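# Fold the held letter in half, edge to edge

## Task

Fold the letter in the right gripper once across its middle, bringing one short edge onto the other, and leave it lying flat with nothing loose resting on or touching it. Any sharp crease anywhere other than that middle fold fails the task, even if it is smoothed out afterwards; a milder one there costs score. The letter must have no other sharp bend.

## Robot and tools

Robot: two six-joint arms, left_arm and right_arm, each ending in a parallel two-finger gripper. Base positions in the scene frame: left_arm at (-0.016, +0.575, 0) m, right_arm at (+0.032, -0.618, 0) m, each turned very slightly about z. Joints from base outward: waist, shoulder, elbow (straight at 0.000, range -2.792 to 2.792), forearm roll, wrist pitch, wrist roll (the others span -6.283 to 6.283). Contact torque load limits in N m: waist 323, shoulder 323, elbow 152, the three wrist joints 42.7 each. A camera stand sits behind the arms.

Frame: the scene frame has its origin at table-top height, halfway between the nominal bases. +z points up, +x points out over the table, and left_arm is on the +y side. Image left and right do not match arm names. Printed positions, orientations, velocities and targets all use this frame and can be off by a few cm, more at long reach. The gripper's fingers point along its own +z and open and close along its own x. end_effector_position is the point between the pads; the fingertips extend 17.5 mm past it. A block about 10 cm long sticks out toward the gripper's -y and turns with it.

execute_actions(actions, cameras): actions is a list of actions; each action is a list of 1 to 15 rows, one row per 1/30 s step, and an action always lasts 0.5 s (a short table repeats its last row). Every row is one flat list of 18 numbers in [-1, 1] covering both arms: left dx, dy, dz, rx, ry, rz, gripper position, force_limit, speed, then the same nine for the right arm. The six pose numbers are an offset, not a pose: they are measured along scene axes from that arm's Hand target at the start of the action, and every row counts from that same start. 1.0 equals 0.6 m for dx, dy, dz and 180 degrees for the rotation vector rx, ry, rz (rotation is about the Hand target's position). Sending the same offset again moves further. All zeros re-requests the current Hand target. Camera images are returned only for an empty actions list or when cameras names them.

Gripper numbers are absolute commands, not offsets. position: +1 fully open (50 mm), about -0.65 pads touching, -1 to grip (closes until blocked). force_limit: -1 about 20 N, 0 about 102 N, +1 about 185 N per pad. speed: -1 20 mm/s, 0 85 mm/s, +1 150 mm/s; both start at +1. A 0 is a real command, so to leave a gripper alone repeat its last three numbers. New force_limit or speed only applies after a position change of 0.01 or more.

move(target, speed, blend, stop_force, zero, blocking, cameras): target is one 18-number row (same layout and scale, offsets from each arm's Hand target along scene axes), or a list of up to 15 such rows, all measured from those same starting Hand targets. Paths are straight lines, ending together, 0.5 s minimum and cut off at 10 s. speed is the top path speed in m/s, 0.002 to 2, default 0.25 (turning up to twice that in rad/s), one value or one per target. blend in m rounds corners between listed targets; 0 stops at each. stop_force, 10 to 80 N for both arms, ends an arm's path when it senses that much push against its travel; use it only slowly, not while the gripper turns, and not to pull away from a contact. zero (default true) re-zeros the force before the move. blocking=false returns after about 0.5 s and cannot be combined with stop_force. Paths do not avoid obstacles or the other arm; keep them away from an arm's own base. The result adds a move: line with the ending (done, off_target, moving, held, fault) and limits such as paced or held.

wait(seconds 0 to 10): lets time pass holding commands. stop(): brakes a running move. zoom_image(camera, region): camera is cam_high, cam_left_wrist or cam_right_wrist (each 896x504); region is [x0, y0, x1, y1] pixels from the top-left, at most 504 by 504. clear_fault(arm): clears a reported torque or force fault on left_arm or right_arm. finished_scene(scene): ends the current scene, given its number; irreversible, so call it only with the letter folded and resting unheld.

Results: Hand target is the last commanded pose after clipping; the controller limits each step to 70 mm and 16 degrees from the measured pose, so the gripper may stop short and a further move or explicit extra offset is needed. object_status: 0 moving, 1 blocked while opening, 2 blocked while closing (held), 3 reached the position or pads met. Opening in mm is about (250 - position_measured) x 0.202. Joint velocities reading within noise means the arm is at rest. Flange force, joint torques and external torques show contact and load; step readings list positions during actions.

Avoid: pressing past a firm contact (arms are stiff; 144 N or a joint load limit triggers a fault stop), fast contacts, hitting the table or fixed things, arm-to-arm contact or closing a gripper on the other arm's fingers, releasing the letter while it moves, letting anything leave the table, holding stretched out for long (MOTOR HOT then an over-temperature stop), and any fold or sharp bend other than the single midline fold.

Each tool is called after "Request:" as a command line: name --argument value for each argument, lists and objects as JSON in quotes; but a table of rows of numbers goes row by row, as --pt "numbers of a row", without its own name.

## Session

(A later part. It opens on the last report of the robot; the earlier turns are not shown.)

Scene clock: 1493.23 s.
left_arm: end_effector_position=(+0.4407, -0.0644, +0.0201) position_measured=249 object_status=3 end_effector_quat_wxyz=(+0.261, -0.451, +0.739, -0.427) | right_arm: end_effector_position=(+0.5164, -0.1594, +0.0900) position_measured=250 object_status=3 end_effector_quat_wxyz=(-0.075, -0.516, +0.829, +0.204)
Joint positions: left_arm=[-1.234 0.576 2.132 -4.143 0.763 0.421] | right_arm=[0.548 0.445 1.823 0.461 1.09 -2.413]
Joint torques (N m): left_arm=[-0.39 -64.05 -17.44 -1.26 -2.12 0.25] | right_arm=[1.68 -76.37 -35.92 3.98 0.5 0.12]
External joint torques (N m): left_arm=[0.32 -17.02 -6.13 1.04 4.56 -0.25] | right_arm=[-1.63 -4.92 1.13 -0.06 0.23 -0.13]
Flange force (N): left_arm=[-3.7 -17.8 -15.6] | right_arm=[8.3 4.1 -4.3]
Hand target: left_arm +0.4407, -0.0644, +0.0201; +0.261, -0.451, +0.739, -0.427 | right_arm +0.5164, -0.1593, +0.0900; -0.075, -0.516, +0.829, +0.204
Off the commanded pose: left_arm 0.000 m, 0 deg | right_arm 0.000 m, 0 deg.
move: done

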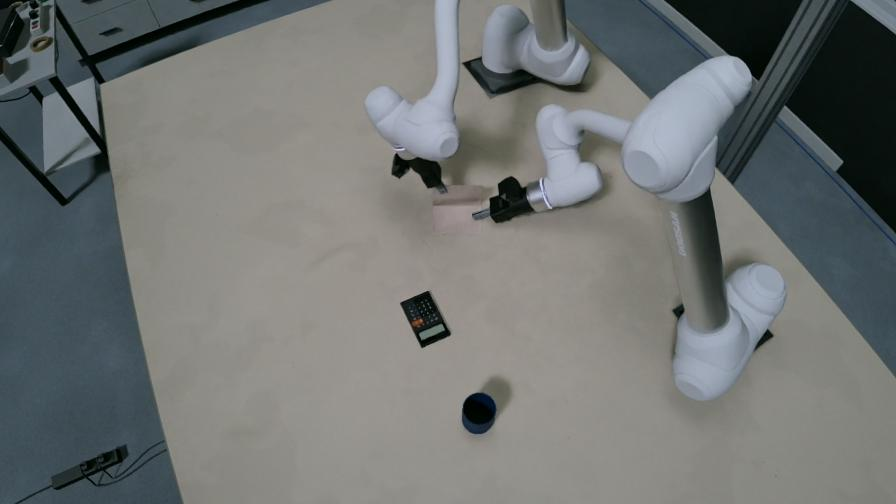

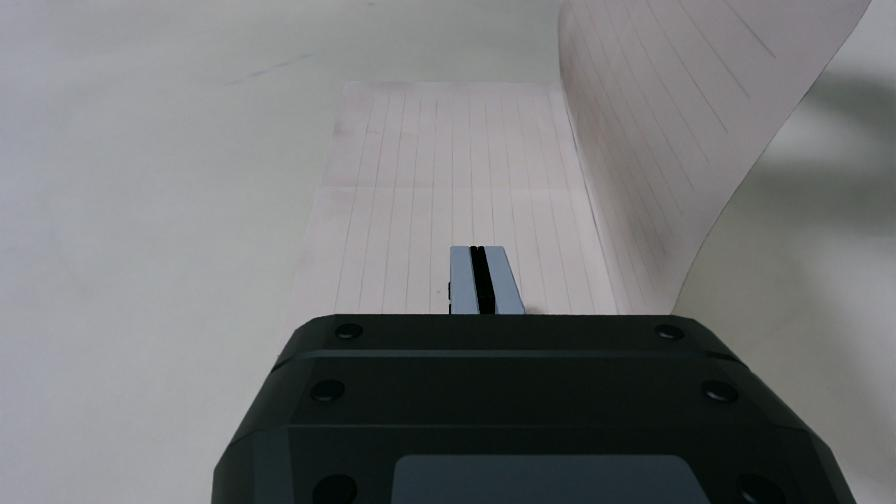

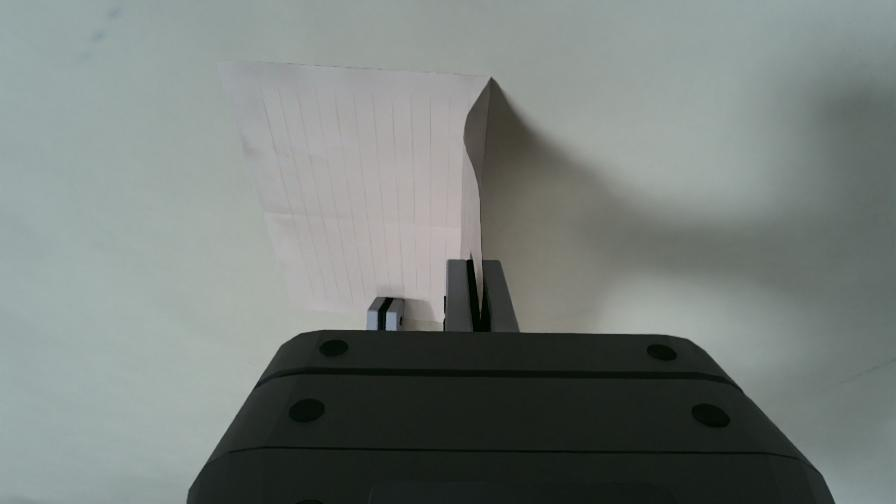

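Request:
zoom_image --camera "cam_right_wrist" --region '[200, 40, 560, 340]'

Request:
zoom_image --camera "cam_high" --region '[390, 140, 550, 260]'

Scaled by 1.400 from the camera's 896x504 image, which has a finer 1280x720 frame.

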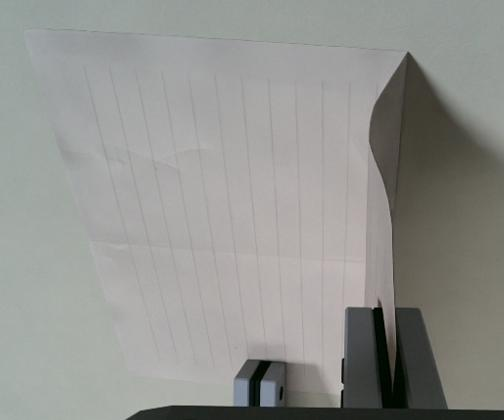

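Scaled by 3.150 from the camera's 896x504 image, which has a finer 1280x720 frame.

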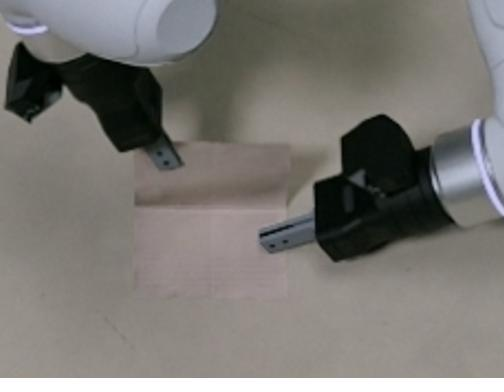

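Request:
move --pt "0 0 0 0 0 0 -0.65 -1.0 0.5 0.0177 0.0342 0.002 -0.0864 0.0446 0 -0.654902 1.0 1.0" --pt "0 0 0 0 0 0 -0.65 -1.0 0.5 0.034 0.066 -0.013 -0.1729 0.0892 0 -0.654902 1.0 1.0" --speed 0.12 --blend '[0.01, 0]' --cameras '["all"]'

Request:
zoom_image --camera "cam_right_wrist" --region '[200, 40, 560, 340]'

Request:
zoom_image --camera "cam_high" --region '[390, 140, 550, 260]'

Scene clock: 1537.90 s.
left_arm: end_effector_position=(+0.4407, -0.0644, +0.0201) position_measured=249 object_status=3 end_effector_quat_wxyz=(+0.261, -0.451, +0.739, -0.427) | right_arm: end_effector_position=(+0.5368, -0.1197, +0.0822) position_measured=250 object_status=3 end_effector_quat_wxyz=(-0.324, -0.444, +0.834, +0.044)
Joint positions: left_arm=[-1.234 0.576 2.132 -4.143 0.763 0.421] | right_arm=[0.67 0.72 1.435 0.185 1.629 -1.945]
Joint torques (N m): left_arm=[-0.58 -64 -17.44 -1.26 -2.12 0.2] | right_arm=[1.93 -99.9 -36.68 4.21 1.6 0.21]
External joint torques (N m): left_arm=[0.76 -17.19 -6.14 1.02 4.56 -0.19] | right_arm=[-1.87 -6.61 1.07 -0.17 0.23 -0.17]
Flange force (N): left_arm=[-4.2 -18.4 -15.4] | right_arm=[12.9 1.7 1.8]
Hand target: left_arm +0.4407, -0.0644, +0.0201; +0.261, -0.451, +0.739, -0.427 | right_arm +0.5368, -0.1197, +0.0822; -0.324, -0.444, +0.834, +0.044
Off the commanded pose: left_arm 0.000 m, 0 deg | right_arm 0.000 m, 0 deg.
move: done

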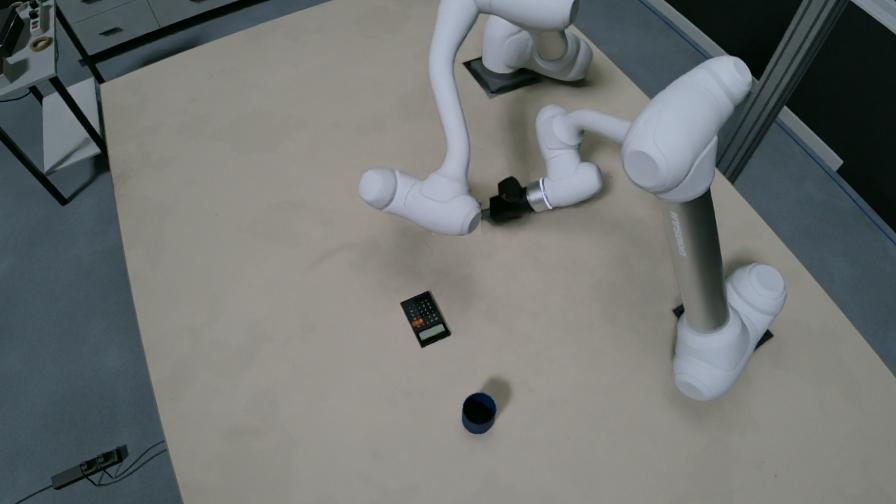

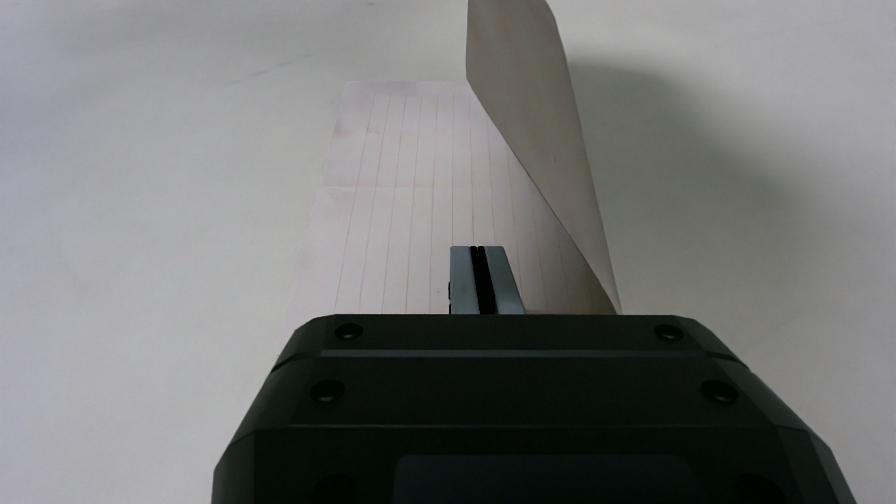

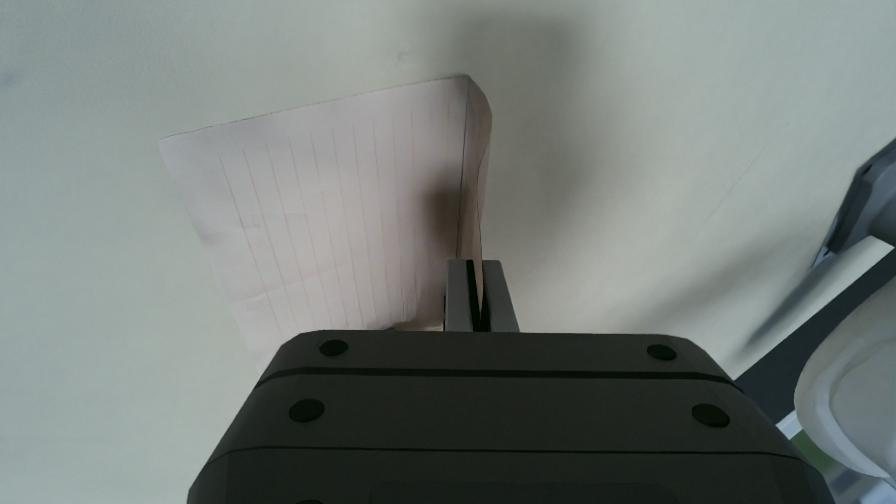

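Scaled by 1.400 from the camera's 896x504 image, which has a finer 1280x720 frame.

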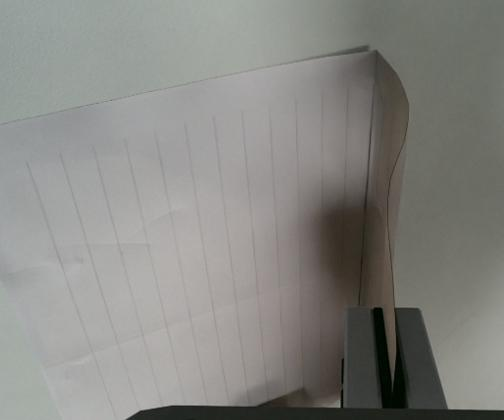

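Scaled by 3.150 from the camera's 896x504 image, which has a finer 1280x720 frame.

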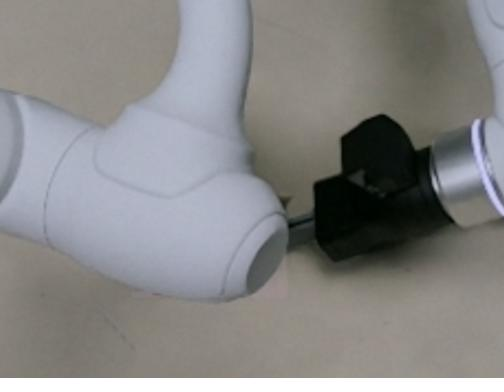

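Request:
move --pt "0 0 0.01 0 0 0 -0.65 -1.0 0.5 0 0 0 0 0 0 -0.654902 1.0 1.0" --pt "-0.1333 0.0689 0.015 0 0 0 -0.65 -1.0 0.5 0 0 0 0 0 0 -0.654902 1.0 1.0" --speed '[0.05, 0.12]' --blend '[0.002, 0]' --cameras '["cam_left_wrist", "cam_right_wrist"]'

Request:
zoom_image --camera "cam_left_wrist" --region '[260, 0, 764, 330]'

Request:
zoom_image --camera "cam_right_wrist" --region '[120, 40, 560, 340]'

Scene clock: 1558.17 s.
left_arm: end_effector_position=(+0.3608, -0.0231, +0.0291) position_measured=249 object_status=3 end_effector_quat_wxyz=(+0.261, -0.451, +0.739, -0.427) | right_arm: end_effector_position=(+0.5368, -0.1197, +0.0822) position_measured=250 object_status=3 end_effector_quat_wxyz=(-0.324, -0.444, +0.834, +0.044)
Joint positions: left_arm=[-1.353 0.507 2.261 -4.226 0.834 0.382] | right_arm=[0.671 0.72 1.435 0.185 1.629 -1.945]
Joint torques (N m): left_arm=[-1.39 -71.54 -22.19 0.2 2.33 0.25] | right_arm=[1.6 -100.13 -36.7 4.07 1.52 0.18]
External joint torques (N m): left_arm=[1.33 -0.87 0.97 -0.2 0.15 -0.25] | right_arm=[-1.47 -5.84 1.25 -0.05 0.29 -0.14]
Flange force (N): left_arm=[-3.4 -0.9 -0.8] | right_arm=[11.8 1.8 2.0]
Hand target: left_arm +0.3608, -0.0231, +0.0291; +0.261, -0.451, +0.739, -0.427 | right_arm +0.5368, -0.1197, +0.0822; -0.324, -0.444, +0.834, +0.044
Off the commanded pose: left_arm 0.000 m, 0 deg | right_arm 0.000 m, 0 deg.
move: done
Images, in order (width x height): cam_left_wrist 896x504, cam_right_wrist 896x504.

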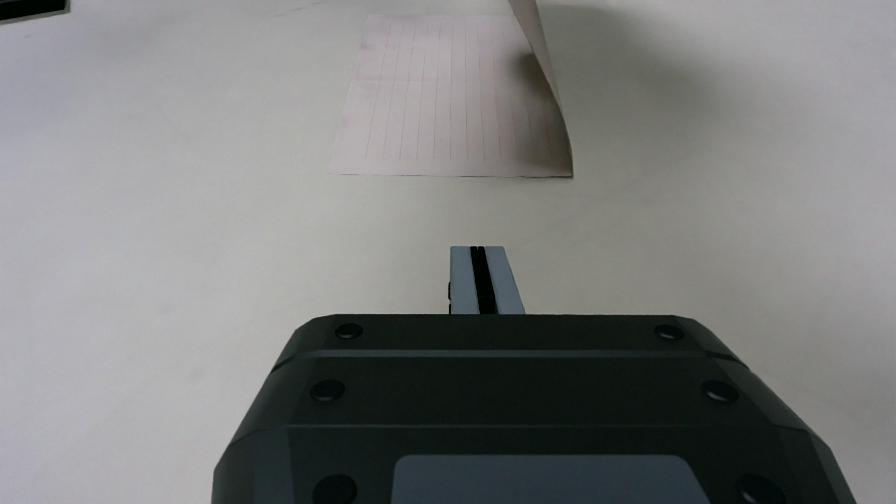

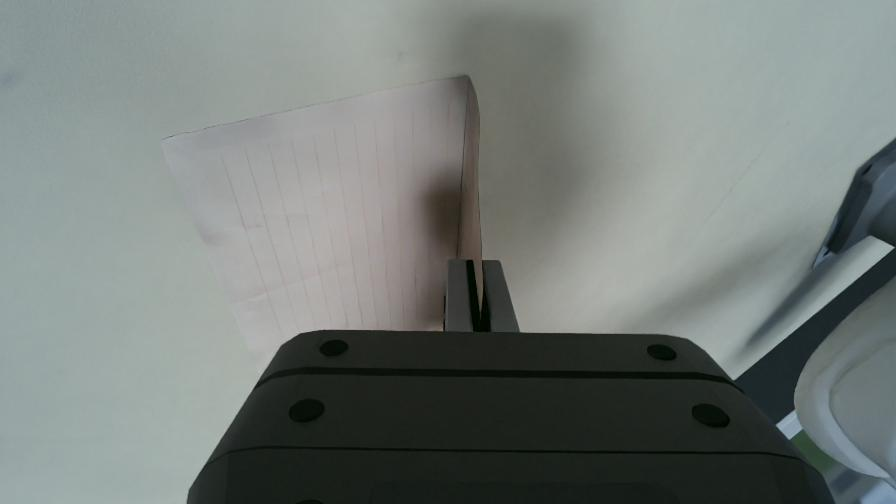

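Scaled by 1.000.

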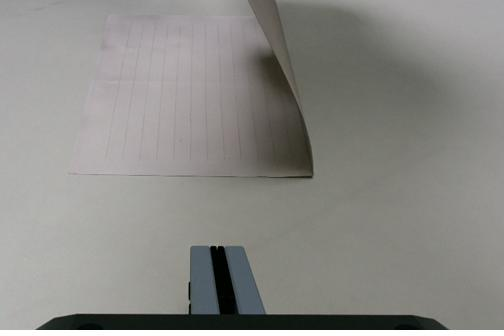

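Scaled by 1.145 from the camera's 896x504 image, which has a finer 1280x720 frame.

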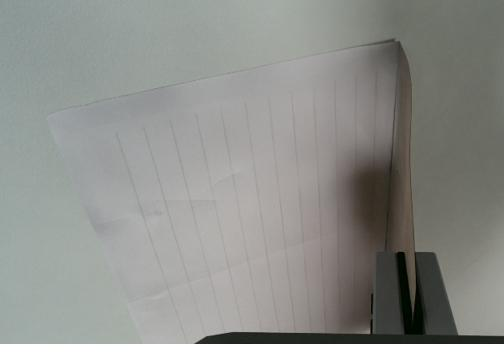

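Request:
move --pt "0 0 0 0 0 0 -0.65 -1.0 0.5 0.0142 0.0272 -0.0253 -0.0741 0.0383 0 -0.654902 1.0 1.0" --pt "0 0 0 0 0 0 -0.65 -1.0 0.5 0.031 0.0598 -0.087 -0.0988 0.051 0 -0.654902 1.0 1.0" --speed 0.1 --blend '[0.01, 0]' --cameras '["all"]'

Request:
zoom_image --camera "cam_left_wrist" --region '[260, 0, 764, 330]'

Request:
zoom_image --camera "cam_right_wrist" --region '[120, 40, 560, 340]'

Scene clock: 1611.40 s.
left_arm: end_effector_position=(+0.3608, -0.0231, +0.0291) position_measured=249 object_status=3 end_effector_quat_wxyz=(+0.261, -0.451, +0.739, -0.427) | right_arm: end_effector_position=(+0.5554, -0.0839, +0.0300) position_measured=250 object_status=3 end_effector_quat_wxyz=(-0.454, -0.384, +0.803, -0.050)
Joint positions: left_arm=[-1.354 0.507 2.261 -4.226 0.834 0.382] | right_arm=[0.719 0.966 1.184 0.128 1.932 -1.775]
Joint torques (N m): left_arm=[-1.81 -71.4 -22.14 0.22 2.29 0.23] | right_arm=[1.22 -115.84 -35.79 3.99 2.2 0.2]
External joint torques (N m): left_arm=[1.95 -1.22 0.9 -0.24 0.19 -0.23] | right_arm=[-1.16 -7.03 1.01 -0.09 0.27 -0.14]
Flange force (N): left_arm=[-4.2 -2.0 -0.5] | right_arm=[13.4 0.7 6.2]
Hand target: left_arm +0.3608, -0.0231, +0.0291; +0.261, -0.451, +0.739, -0.427 | right_arm +0.5554, -0.0839, +0.0300; -0.454, -0.384, +0.803, -0.050
Off the commanded pose: left_arm 0.000 m, 0 deg | right_arm 0.000 m, 0 deg.
move: done

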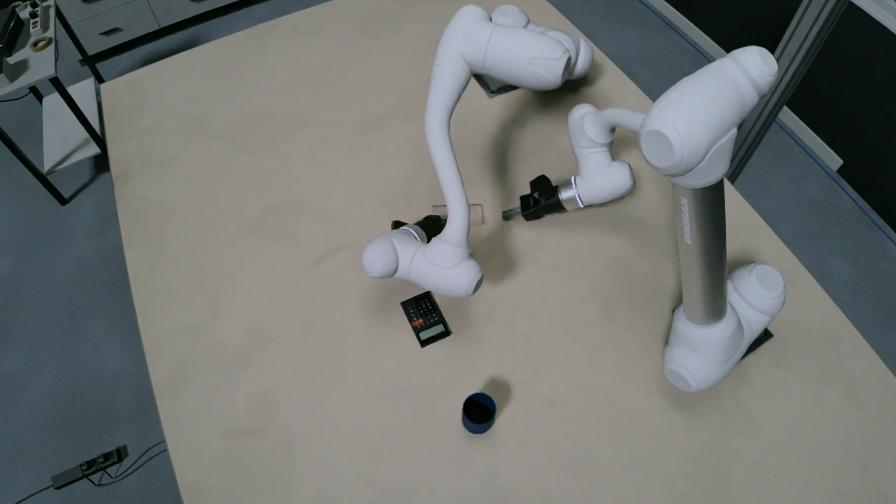

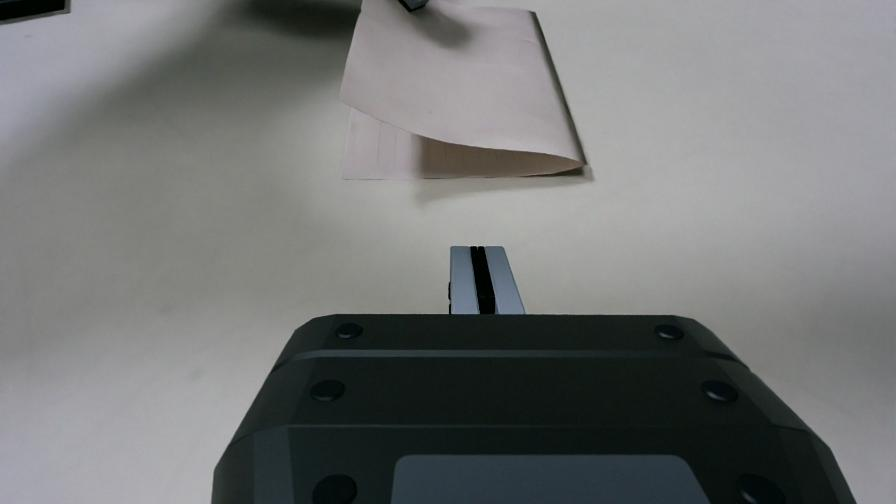

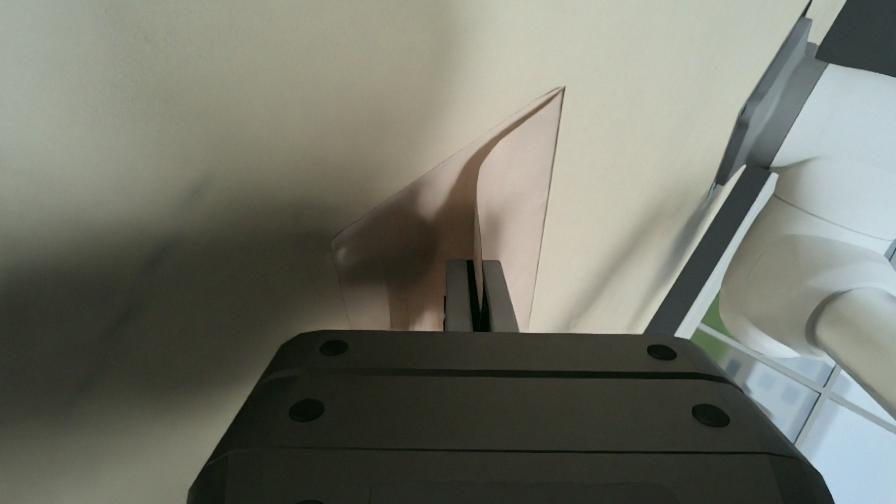

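Scaled by 1.000.

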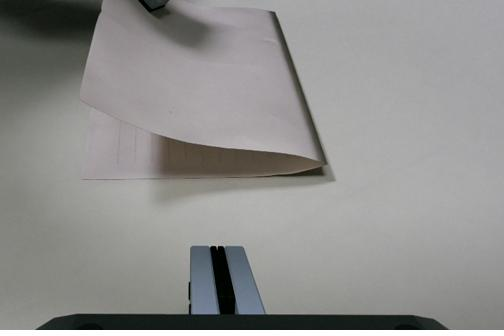

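Scaled by 1.145 from the camera's 896x504 image, which has a finer 1280x720 frame.

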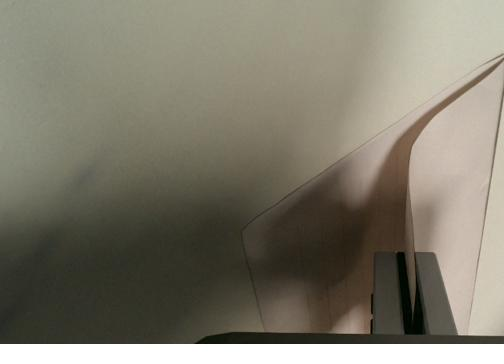

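Request:
move --target '[0.1418, -0.1465, 0.0515, 0, 0, 0, -0.65, -1.0, 0.5, 0, 0, 0, 0, 0, 0, -0.654902, 1.0, 1.0]' --speed 0.12 --cameras '["cam_left_wrist", "cam_right_wrist"]'

Request:
zoom_image --camera "cam_left_wrist" --region '[260, 0, 764, 330]'

Scene clock: 1675.77 s.
left_arm: end_effector_position=(+0.4458, -0.1110, +0.0600) position_measured=249 object_status=3 end_effector_quat_wxyz=(+0.261, -0.451, +0.739, -0.427) | right_arm: end_effector_position=(+0.5554, -0.0839, +0.0300) position_measured=250 object_status=3 end_effector_quat_wxyz=(-0.454, -0.384, +0.803, -0.050)
Joint positions: left_arm=[-1.253 0.55 2.039 -4.279 0.714 0.582] | right_arm=[0.719 0.966 1.184 0.128 1.932 -1.775]
Joint torques (N m): left_arm=[-1.55 -82.57 -29.54 0.21 2.1 0.18] | right_arm=[1.26 -115.96 -35.79 3.96 2.17 0.2]
External joint torques (N m): left_arm=[1.45 -1.38 1.26 -0.19 0.14 -0.18] | right_arm=[-1.47 -7.11 0.96 -0.07 0.3 -0.15]
Flange force (N): left_arm=[-4.0 -0.7 -2.3] | right_arm=[13.5 0.4 6.0]
Hand target: left_arm +0.4458, -0.1110, +0.0600; +0.261, -0.451, +0.739, -0.427 | right_arm +0.5554, -0.0839, +0.0300; -0.454, -0.384, +0.803, -0.050
Off the commanded pose: left_arm 0.000 m, 0 deg | right_arm 0.000 m, 0 deg.
move: done
Images, in order (width x height): cam_left_wrist 896x504, cam_right_wrist 896x504.

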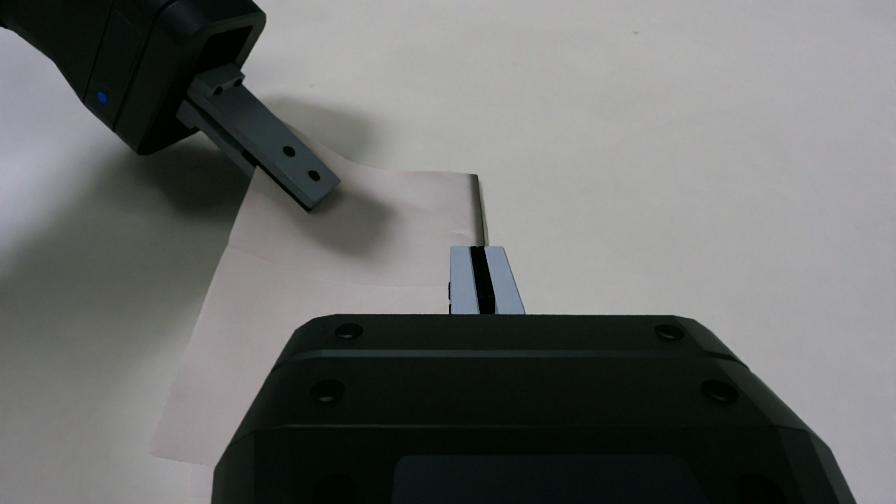

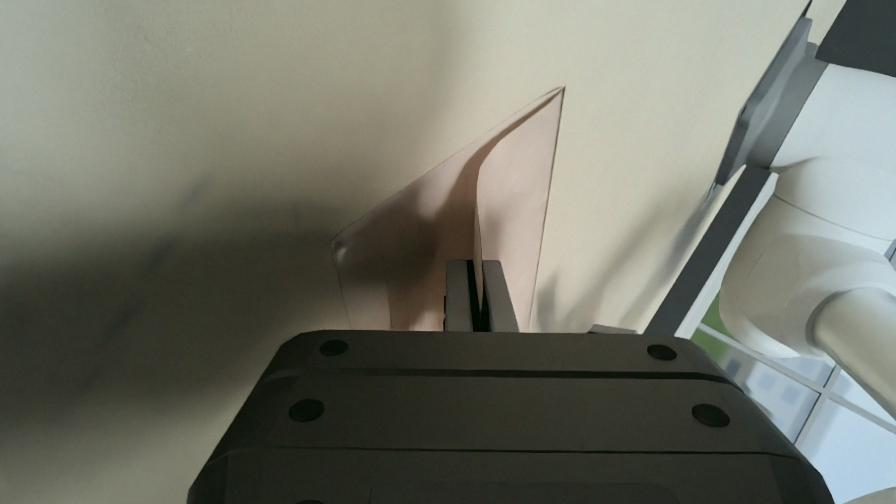

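Scaled by 1.000.

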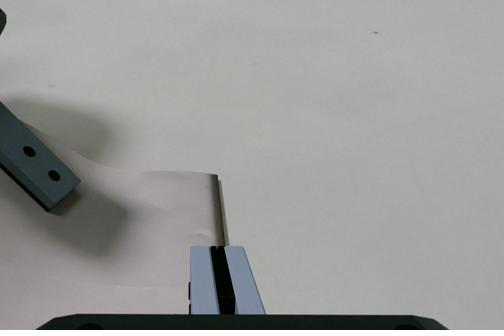

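Request:
move --pt "0 0 -0.0467 0 0 0 -0.65 -1.0 0.5 0 0 0 0 0 0 -0.654902 1.0 1.0" --pt "0 0 -0.0833 0 0 0 -0.65 -1.0 0.5 0 0 0 0 0 0 -0.654902 1.0 1.0" --speed '[0.06, 0.015]' --stop_force 10 --cameras '["cam_left_wrist", "cam_right_wrist"]'

Request:
zoom_image --camera "cam_left_wrist" --region '[100, 0, 604, 330]'

Request:
zoom_image --camera "cam_right_wrist" --region '[300, 40, 640, 340]'

Scene clock: 1692.17 s.
left_arm: end_effector_position=(+0.4459, -0.1110, +0.0203) position_measured=249 object_status=3 end_effector_quat_wxyz=(+0.261, -0.451, +0.739, -0.427) | right_arm: end_effector_position=(+0.5554, -0.0839, +0.0300) position_measured=250 object_status=3 end_effector_quat_wxyz=(-0.454, -0.384, +0.803, -0.050)
Joint positions: left_arm=[-1.253 0.613 2.044 -4.212 0.744 0.492] | right_arm=[0.719 0.966 1.184 0.128 1.932 -1.775]
Joint torques (N m): left_arm=[-0.84 -70.56 -19.84 -1.15 -1.7 0.22] | right_arm=[1.39 -115.64 -35.88 4.04 2.19 0.16]
External joint torques (N m): left_arm=[0.86 -15.88 -5.8 1.03 4.06 -0.22] | right_arm=[-1 -7.78 0.95 -0.12 0.29 -0.11]
Flange force (N): left_arm=[-4.1 -15.8 -13.4] | right_arm=[14.4 1.1 6.5]
Hand target: left_arm +0.4459, -0.1110, +0.0203; +0.261, -0.451, +0.739, -0.427 (not the last commanded pose) | right_arm +0.5554, -0.0839, +0.0300; -0.454, -0.384, +0.803, -0.050
Off the commanded pose: left_arm 0.010 m, 0 deg | right_arm 0.000 m, 0 deg.
move: contact (left_arm); path passed 1 of 2 targets
Images, in order (width x height): cam_left_wrist 896x504, cam_right_wrist 896x504.

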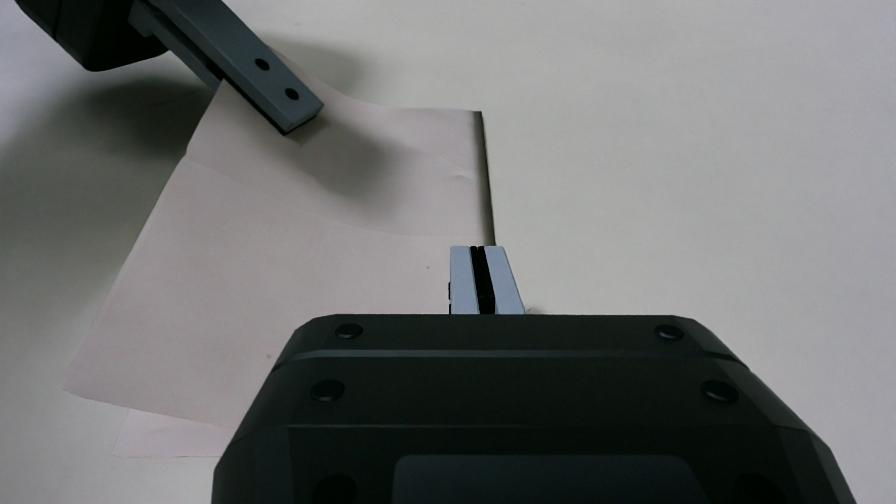

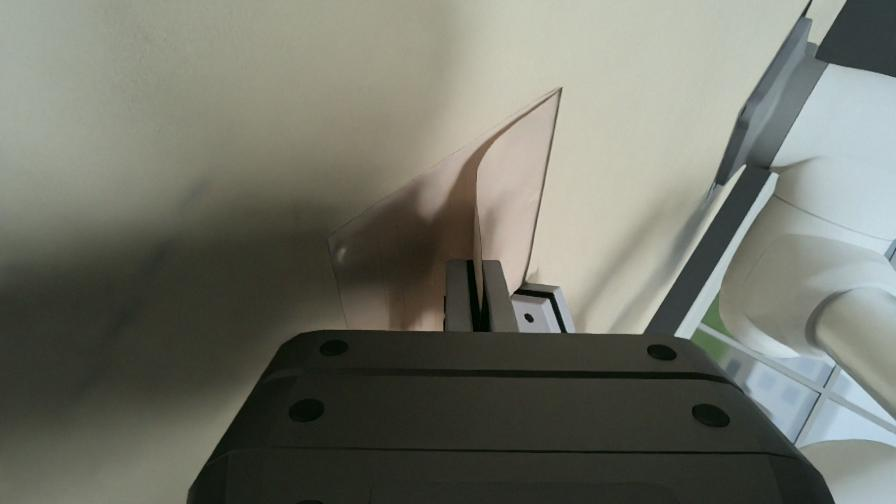

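Scaled by 1.000.

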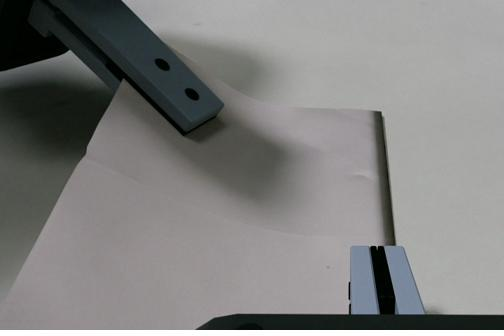

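Scaled by 1.482 from the camera's 896x504 image, which has a finer 1280x720 frame.

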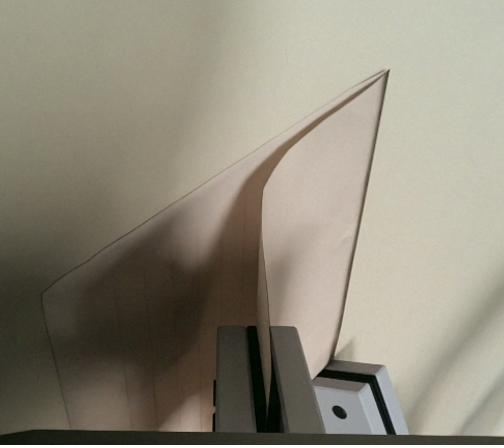

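Request:
move --target '[0, 0, -0.00083, 0, 0, 0, -0.65, -1.0, 0.5, 0, 0, 0, 0, 0, 0, -0.654902, 1.0, 1.0]' --speed 0.005

Scene clock: 1712.93 s.
left_arm: end_effector_position=(+0.4459, -0.1110, +0.0198) position_measured=249 object_status=3 end_effector_quat_wxyz=(+0.261, -0.451, +0.739, -0.427) | right_arm: end_effector_position=(+0.5554, -0.0839, +0.0300) position_measured=250 object_status=3 end_effector_quat_wxyz=(-0.454, -0.384, +0.803, -0.050)
Joint positions: left_arm=[-1.253 0.614 2.044 -4.211 0.745 0.491] | right_arm=[0.719 0.966 1.184 0.128 1.932 -1.775]
Joint torques (N m): left_arm=[1.21 -54.87 -14.83 -2.18 -5.28 0.19] | right_arm=[1.6 -115.86 -35.75 4.08 2.21 0.2]
External joint torques (N m): left_arm=[-0.9 -31.66 -10.78 2.03 7.65 -0.19] | right_arm=[-1.46 -6.92 1.02 -0.19 0.25 -0.14]
Flange force (N): left_arm=[-5.7 -30.5 -30.3] | right_arm=[13.3 0.3 6.2]
Hand target: left_arm +0.4459, -0.1110, +0.0198; +0.261, -0.451, +0.739, -0.427 | right_arm +0.5554, -0.0839, +0.0300; -0.454, -0.384, +0.803, -0.050
Off the commanded pose: left_arm 0.000 m, 0 deg | right_arm 0.000 m, 0 deg.
move: done

Request:
move --pt "0 0 0.02 0 0 0 -0.65 -1.0 0.5 0 0 0 0 0 0 -0.654902 1.0 1.0" --pt "-0.0445 0.023 0.02 0 0 0 -0.65 -1.0 0.5 0 0 0 0 0 0 -0.654902 1.0 1.0" --speed '[0.06, 0.1]' --blend '[0.004, 0]'

Request:
move --target '[0, 0, -0.035, 0, 0, 0, -0.65, -1.0, 0.5, 0, 0, 0, 0, 0, 0, -0.654902, 1.0, 1.0]' --speed 0.02 --stop_force 10 --cameras '["cam_left_wrist"]'

Scene clock: 1727.87 s.
left_arm: end_effector_position=(+0.4192, -0.0972, +0.0318) position_measured=249 object_status=3 end_effector_quat_wxyz=(+0.261, -0.451, +0.739, -0.427) | right_arm: end_effector_position=(+0.5554, -0.0839, +0.0300) position_measured=250 object_status=3 end_effector_quat_wxyz=(-0.454, -0.384, +0.803, -0.050)
Joint positions: left_arm=[-1.287 0.575 2.088 -4.244 0.762 0.495] | right_arm=[0.719 0.966 1.184 0.128 1.932 -1.775]
Joint torques (N m): left_arm=[-2.06 -81.8 -26.79 0.15 2.18 0.24] | right_arm=[1.44 -115.57 -35.78 4.01 2.24 0.21]
External joint torques (N m): left_arm=[2.2 -1.34 1.33 -0.19 0.18 -0.24] | right_arm=[-1.3 -8.43 0.67 -0.08 0.25 -0.16]
Flange force (N): left_arm=[-5.1 -1.2 -1.4] | right_arm=[15.1 0.9 6.2]
Hand target: left_arm +0.4192, -0.0972, +0.0318; +0.261, -0.451, +0.739, -0.427 | right_arm +0.5554, -0.0839, +0.0300; -0.454, -0.384, +0.803, -0.050
Off the commanded pose: left_arm 0.000 m, 0 deg | right_arm 0.000 m, 0 deg.
move: done

Scene clock: 1729.47 s.
left_arm: end_effector_position=(+0.4193, -0.0973, +0.0200) position_measured=249 object_status=3 end_effector_quat_wxyz=(+0.261, -0.450, +0.739, -0.428) | right_arm: end_effector_position=(+0.5554, -0.0839, +0.0300) position_measured=250 object_status=3 end_effector_quat_wxyz=(-0.454, -0.384, +0.803, -0.050)
Joint positions: left_arm=[-1.287 0.595 2.089 -4.225 0.772 0.468] | right_arm=[0.719 0.966 1.184 0.128 1.932 -1.775]
Joint torques (N m): left_arm=[-2.56 -60.59 -16.17 -1.35 -4.21 0.2] | right_arm=[1.56 -115.9 -35.8 4.13 2.23 0.16]
External joint torques (N m): left_arm=[2.68 -23.2 -8.41 1.28 6.6 -0.2] | right_arm=[-1.83 -6.81 1.07 -0.24 0.24 -0.1]
Flange force (N): left_arm=[-7.0 -25.2 -18.9] | right_arm=[13.3 -0.1 6.2]
Hand target: left_arm +0.4193, -0.0973, +0.0200; +0.261, -0.450, +0.739, -0.428 (not the last commanded pose) | right_arm +0.5554, -0.0839, +0.0300; -0.454, -0.384, +0.803, -0.050
Off the commanded pose: left_arm 0.009 m, 0 deg | right_arm 0.000 m, 0 deg.
move: contact (left_arm)
Images, in order (width x height): cam_left_wrist 896x504.

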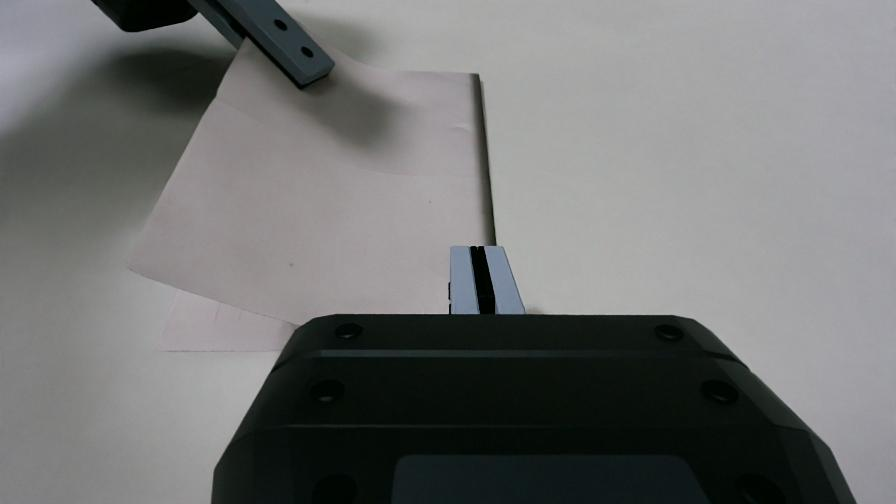

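Request:
move --pt "0 0 0.02 0 0 0 -0.65 -1.0 0.5 0 0 0 0 0 0 -0.654902 1.0 1.0" --pt "0.0813 -0.042 0.018 0 0 0 -0.65 -1.0 0.5 0 0 0 0 0 0 -0.654902 1.0 1.0" --speed '[0.06, 0.1]' --blend '[0.004, 0]'

Request:
move --target '[0, 0, -0.035, 0, 0, 0, -0.65, -1.0, 0.5, 0, 0, 0, 0, 0, 0, -0.654902, 1.0, 1.0]' --speed 0.02 --stop_force 10

Request:
move --pt "0 0 0.02 0 0 0 -0.65 -1.0 0.5 0 0 0 0 0 0 -0.654902 1.0 1.0" --pt "0.037 -0.0192 0.018 0 0 0 -0.65 -1.0 0.5 0 0 0 0 0 0 -0.654902 1.0 1.0" --speed '[0.06, 0.1]' --blend '[0.004, 0]' --cameras '["cam_left_wrist", "cam_right_wrist"]'

Scene clock: 1751.30 s.
left_arm: end_effector_position=(+0.4680, -0.1225, +0.0308) position_measured=249 object_status=3 end_effector_quat_wxyz=(+0.261, -0.450, +0.739, -0.428) | right_arm: end_effector_position=(+0.5554, -0.0839, +0.0300) position_measured=250 object_status=3 end_effector_quat_wxyz=(-0.454, -0.384, +0.803, -0.050)
Joint positions: left_arm=[-1.226 0.613 2.004 -4.219 0.715 0.534] | right_arm=[0.719 0.966 1.184 0.128 1.932 -1.775]
Joint torques (N m): left_arm=[-1.49 -87.05 -28.12 0.08 2.17 0.21] | right_arm=[1.56 -115.35 -35.87 4.05 2.21 0.2]
External joint torques (N m): left_arm=[1.7 -0.83 1.05 -0.23 0.13 -0.21] | right_arm=[-1.87 -7.86 0.99 -0.14 0.26 -0.14]
Flange force (N): left_arm=[-3.6 -0.5 -1.2] | right_arm=[14.8 0.2 6.6]
Hand target: left_arm +0.4681, -0.1225, +0.0308; +0.261, -0.450, +0.739, -0.428 | right_arm +0.5554, -0.0839, +0.0300; -0.454, -0.384, +0.803, -0.050
Off the commanded pose: left_arm 0.000 m, 0 deg | right_arm 0.000 m, 0 deg.
move: done

Scene clock: 1752.87 s.
left_arm: end_effector_position=(+0.4681, -0.1225, +0.0202) position_measured=249 object_status=3 end_effector_quat_wxyz=(+0.261, -0.450, +0.739, -0.428) | right_arm: end_effector_position=(+0.5554, -0.0839, +0.0300) position_measured=250 object_status=3 end_effector_quat_wxyz=(-0.454, -0.384, +0.803, -0.050)
Joint positions: left_arm=[-1.226 0.63 2.005 -4.202 0.724 0.511] | right_arm=[0.719 0.966 1.184 0.128 1.932 -1.775]
Joint torques (N m): left_arm=[-0.27 -67.21 -18.05 -1.67 -2.79 0.2] | right_arm=[1.3 -115.71 -35.93 4.04 2.18 0.27]
External joint torques (N m): left_arm=[0.32 -21.75 -8.47 1.51 5.12 -0.2] | right_arm=[-1.69 -7.46 1.06 -0.14 0.29 -0.21]
Flange force (N): left_arm=[-4.1 -21.1 -18.1] | right_arm=[14.3 0.2 6.5]
Hand target: left_arm +0.4681, -0.1225, +0.0202; +0.261, -0.450, +0.739, -0.428 (not the last commanded pose) | right_arm +0.5554, -0.0839, +0.0300; -0.454, -0.384, +0.803, -0.050
Off the commanded pose: left_arm 0.010 m, 0 deg | right_arm 0.000 m, 0 deg.
move: contact (left_arm)

Scene clock: 1753.63 s.
left_arm: end_effector_position=(+0.4903, -0.1340, +0.0310) position_measured=249 object_status=3 end_effector_quat_wxyz=(+0.261, -0.450, +0.739, -0.428) | right_arm: end_effector_position=(+0.5554, -0.0839, +0.0300) position_measured=250 object_status=3 end_effector_quat_wxyz=(-0.454, -0.384, +0.803, -0.050)
Joint positions: left_arm=[-1.201 0.631 1.964 -4.214 0.693 0.555] | right_arm=[0.719 0.966 1.184 0.128 1.932 -1.775]
Joint torques (N m): left_arm=[-1.62 -89.57 -29 0.01 2.11 0.2] | right_arm=[1.7 -115.8 -35.67 3.95 2.19 0.17]
External joint torques (N m): left_arm=[1.52 -0.69 1.07 -0.19 0.16 -0.2] | right_arm=[-1.82 -7.45 0.78 -0.04 0.29 -0.11]
Flange force (N): left_arm=[-3.3 -0.1 -1.3] | right_arm=[13.8 0.2 5.8]
Hand target: left_arm +0.4903, -0.1340, +0.0310; +0.261, -0.450, +0.739, -0.428 | right_arm +0.5554, -0.0839, +0.0300; -0.454, -0.384, +0.803, -0.050
Off the commanded pose: left_arm 0.000 m, 0 deg | right_arm 0.000 m, 0 deg.
move: done
Images, in order (width x height): cam_left_wrist 896x504, cam_right_wrist 896x504.

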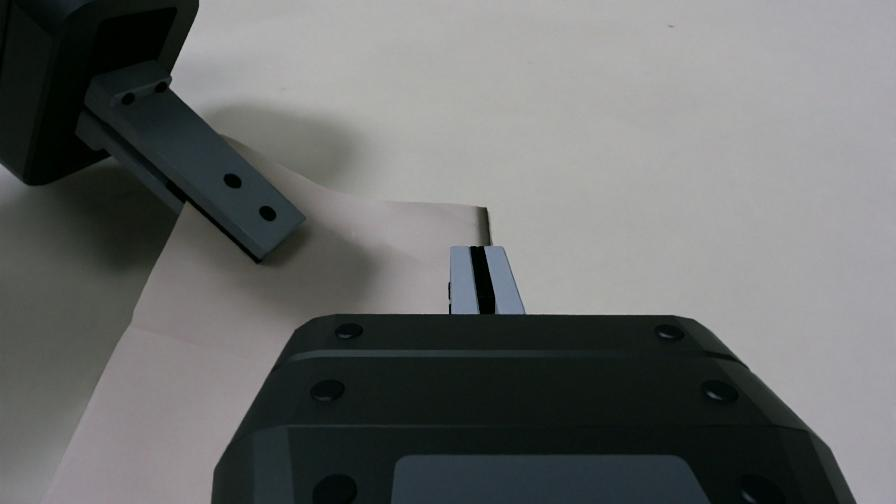

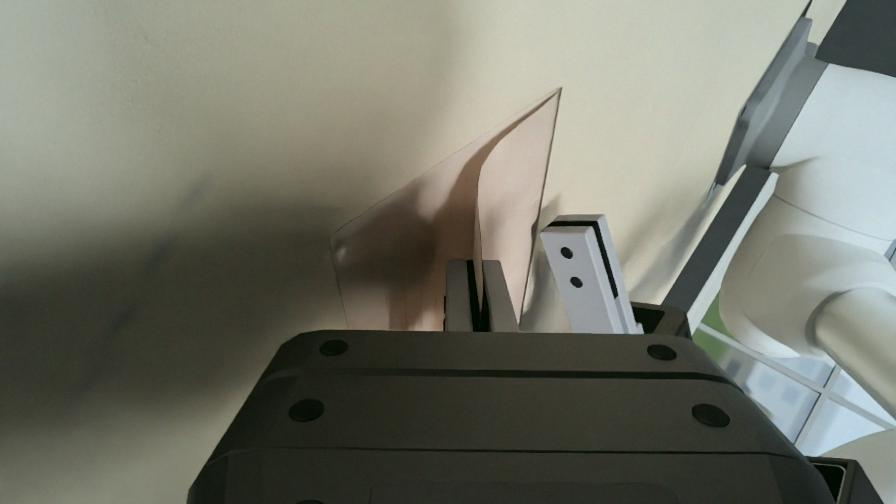

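Request:
move --target '[0, 0, -0.035, 0, 0, 0, -0.65, -1.0, 0.5, 0, 0, 0, 0, 0, 0, -0.654902, 1.0, 1.0]' --speed 0.02 --stop_force 10

Request:
move --pt "0 0 0.02 0 0 0 -0.65 -1.0 0.5 0 0 0 0 0 0 -0.654902 1.0 1.0" --pt "0.037 -0.0192 0.018 0 0 0 -0.65 -1.0 0.5 0 0 0 0 0 0 -0.654902 1.0 1.0" --speed '[0.06, 0.1]' --blend '[0.004, 0]'

Request:
move --target '[0, 0, -0.035, 0, 0, 0, -0.65, -1.0, 0.5, 0, 0, 0, 0, 0, 0, -0.654902, 1.0, 1.0]' --speed 0.02 --stop_force 10 --cameras '["cam_left_wrist", "cam_right_wrist"]'

Scene clock: 1763.60 s.
left_arm: end_effector_position=(+0.4904, -0.1340, +0.0203) position_measured=249 object_status=3 end_effector_quat_wxyz=(+0.261, -0.450, +0.739, -0.428) | right_arm: end_effector_position=(+0.5554, -0.0839, +0.0300) position_measured=250 object_status=3 end_effector_quat_wxyz=(-0.454, -0.384, +0.803, -0.050)
Joint positions: left_arm=[-1.201 0.647 1.964 -4.196 0.702 0.532] | right_arm=[0.719 0.966 1.184 0.128 1.932 -1.775]
Joint torques (N m): left_arm=[-0.56 -70.01 -18.74 -1.69 -2.55 0.22] | right_arm=[1.96 -116.15 -36 4.01 2.16 0.23]
External joint torques (N m): left_arm=[0.61 -20.91 -8.55 1.47 4.86 -0.22] | right_arm=[-1.79 -7.33 1.03 -0.08 0.32 -0.17]
Flange force (N): left_arm=[-3.9 -19.8 -16.4] | right_arm=[14.1 0.1 6.3]
Hand target: left_arm +0.4904, -0.1340, +0.0203; +0.261, -0.450, +0.739, -0.428 (not the last commanded pose) | right_arm +0.5554, -0.0839, +0.0300; -0.454, -0.384, +0.803, -0.050
Off the commanded pose: left_arm 0.010 m, 0 deg | right_arm 0.000 m, 0 deg.
move: contact (left_arm)

Scene clock: 1764.37 s.
left_arm: end_effector_position=(+0.5126, -0.1456, +0.0312) position_measured=249 object_status=3 end_effector_quat_wxyz=(+0.261, -0.450, +0.739, -0.428) | right_arm: end_effector_position=(+0.5554, -0.0839, +0.0300) position_measured=250 object_status=3 end_effector_quat_wxyz=(-0.454, -0.384, +0.803, -0.050)
Joint positions: left_arm=[-1.177 0.649 1.922 -4.211 0.671 0.577] | right_arm=[0.719 0.966 1.184 0.128 1.932 -1.775]
Joint torques (N m): left_arm=[-1.43 -92.13 -30.06 0 2.07 0.21] | right_arm=[1.29 -115.87 -35.82 3.99 2.21 0.2]
External joint torques (N m): left_arm=[1.38 -0.82 1.22 -0.22 0.18 -0.21] | right_arm=[-1.46 -7.44 0.92 -0.08 0.26 -0.14]
Flange force (N): left_arm=[-3.3 0.1 -2.0] | right_arm=[13.9 0.5 6.2]
Hand target: left_arm +0.5126, -0.1456, +0.0311; +0.261, -0.450, +0.739, -0.428 | right_arm +0.5554, -0.0839, +0.0300; -0.454, -0.384, +0.803, -0.050
Off the commanded pose: left_arm 0.000 m, 0 deg | right_arm 0.000 m, 0 deg.
move: done

Scene clock: 1765.97 s.
left_arm: end_effector_position=(+0.5127, -0.1456, +0.0205) position_measured=249 object_status=3 end_effector_quat_wxyz=(+0.261, -0.450, +0.739, -0.428) | right_arm: end_effector_position=(+0.5554, -0.0839, +0.0300) position_measured=250 object_status=3 end_effector_quat_wxyz=(-0.454, -0.384, +0.803, -0.050)
Joint positions: left_arm=[-1.177 0.665 1.923 -4.193 0.68 0.555] | right_arm=[0.719 0.966 1.184 0.128 1.932 -1.775]
Joint torques (N m): left_arm=[-0.26 -76.03 -20.79 -1.58 -1.49 0.21] | right_arm=[1.55 -115.91 -35.91 4.02 2.16 0.17]
External joint torques (N m): left_arm=[0.23 -17.89 -7.54 1.33 3.77 -0.21] | right_arm=[-2.14 -7.7 0.88 -0.11 0.32 -0.11]
Flange force (N): left_arm=[-3.0 -16.4 -13.7] | right_arm=[14.5 -0.1 6.1]
Hand target: left_arm +0.5127, -0.1456, +0.0205; +0.261, -0.450, +0.739, -0.428 (not the last commanded pose) | right_arm +0.5554, -0.0839, +0.0300; -0.454, -0.384, +0.803, -0.050
Off the commanded pose: left_arm 0.010 m, 0 deg | right_arm 0.000 m, 0 deg.
move: contact (left_arm)
Images, in order (width x height): cam_left_wrist 896x504, cam_right_wrist 896x504.

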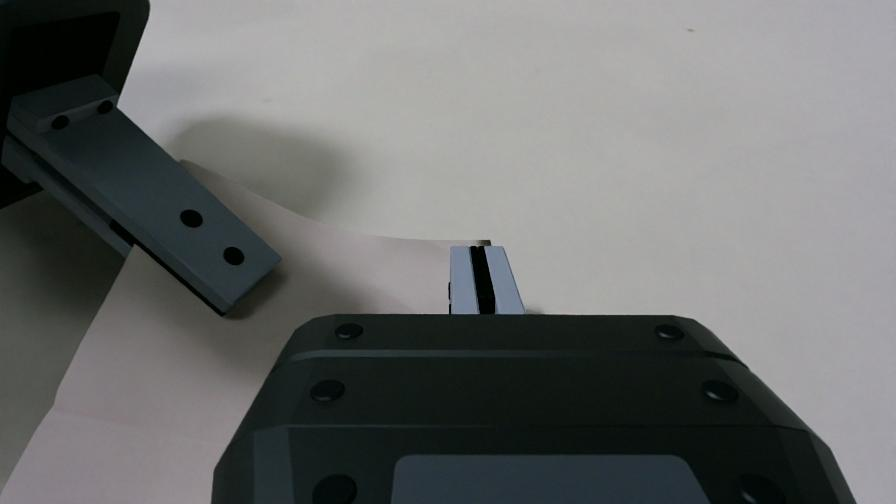

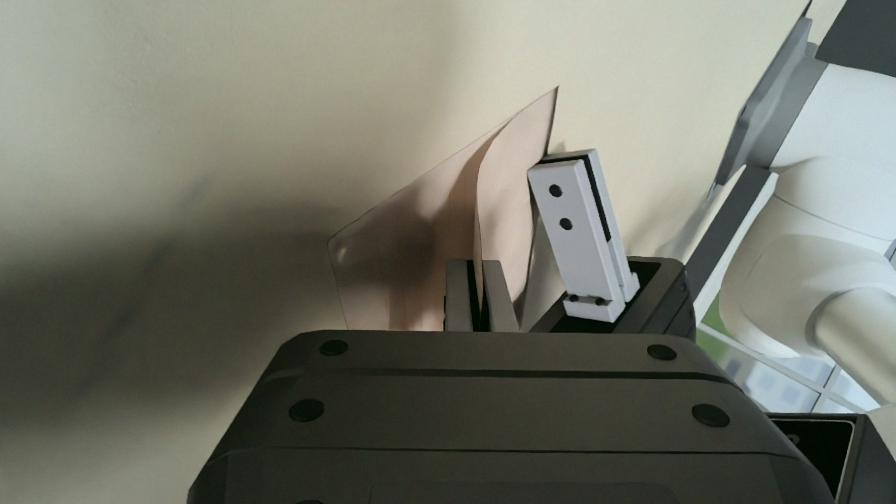

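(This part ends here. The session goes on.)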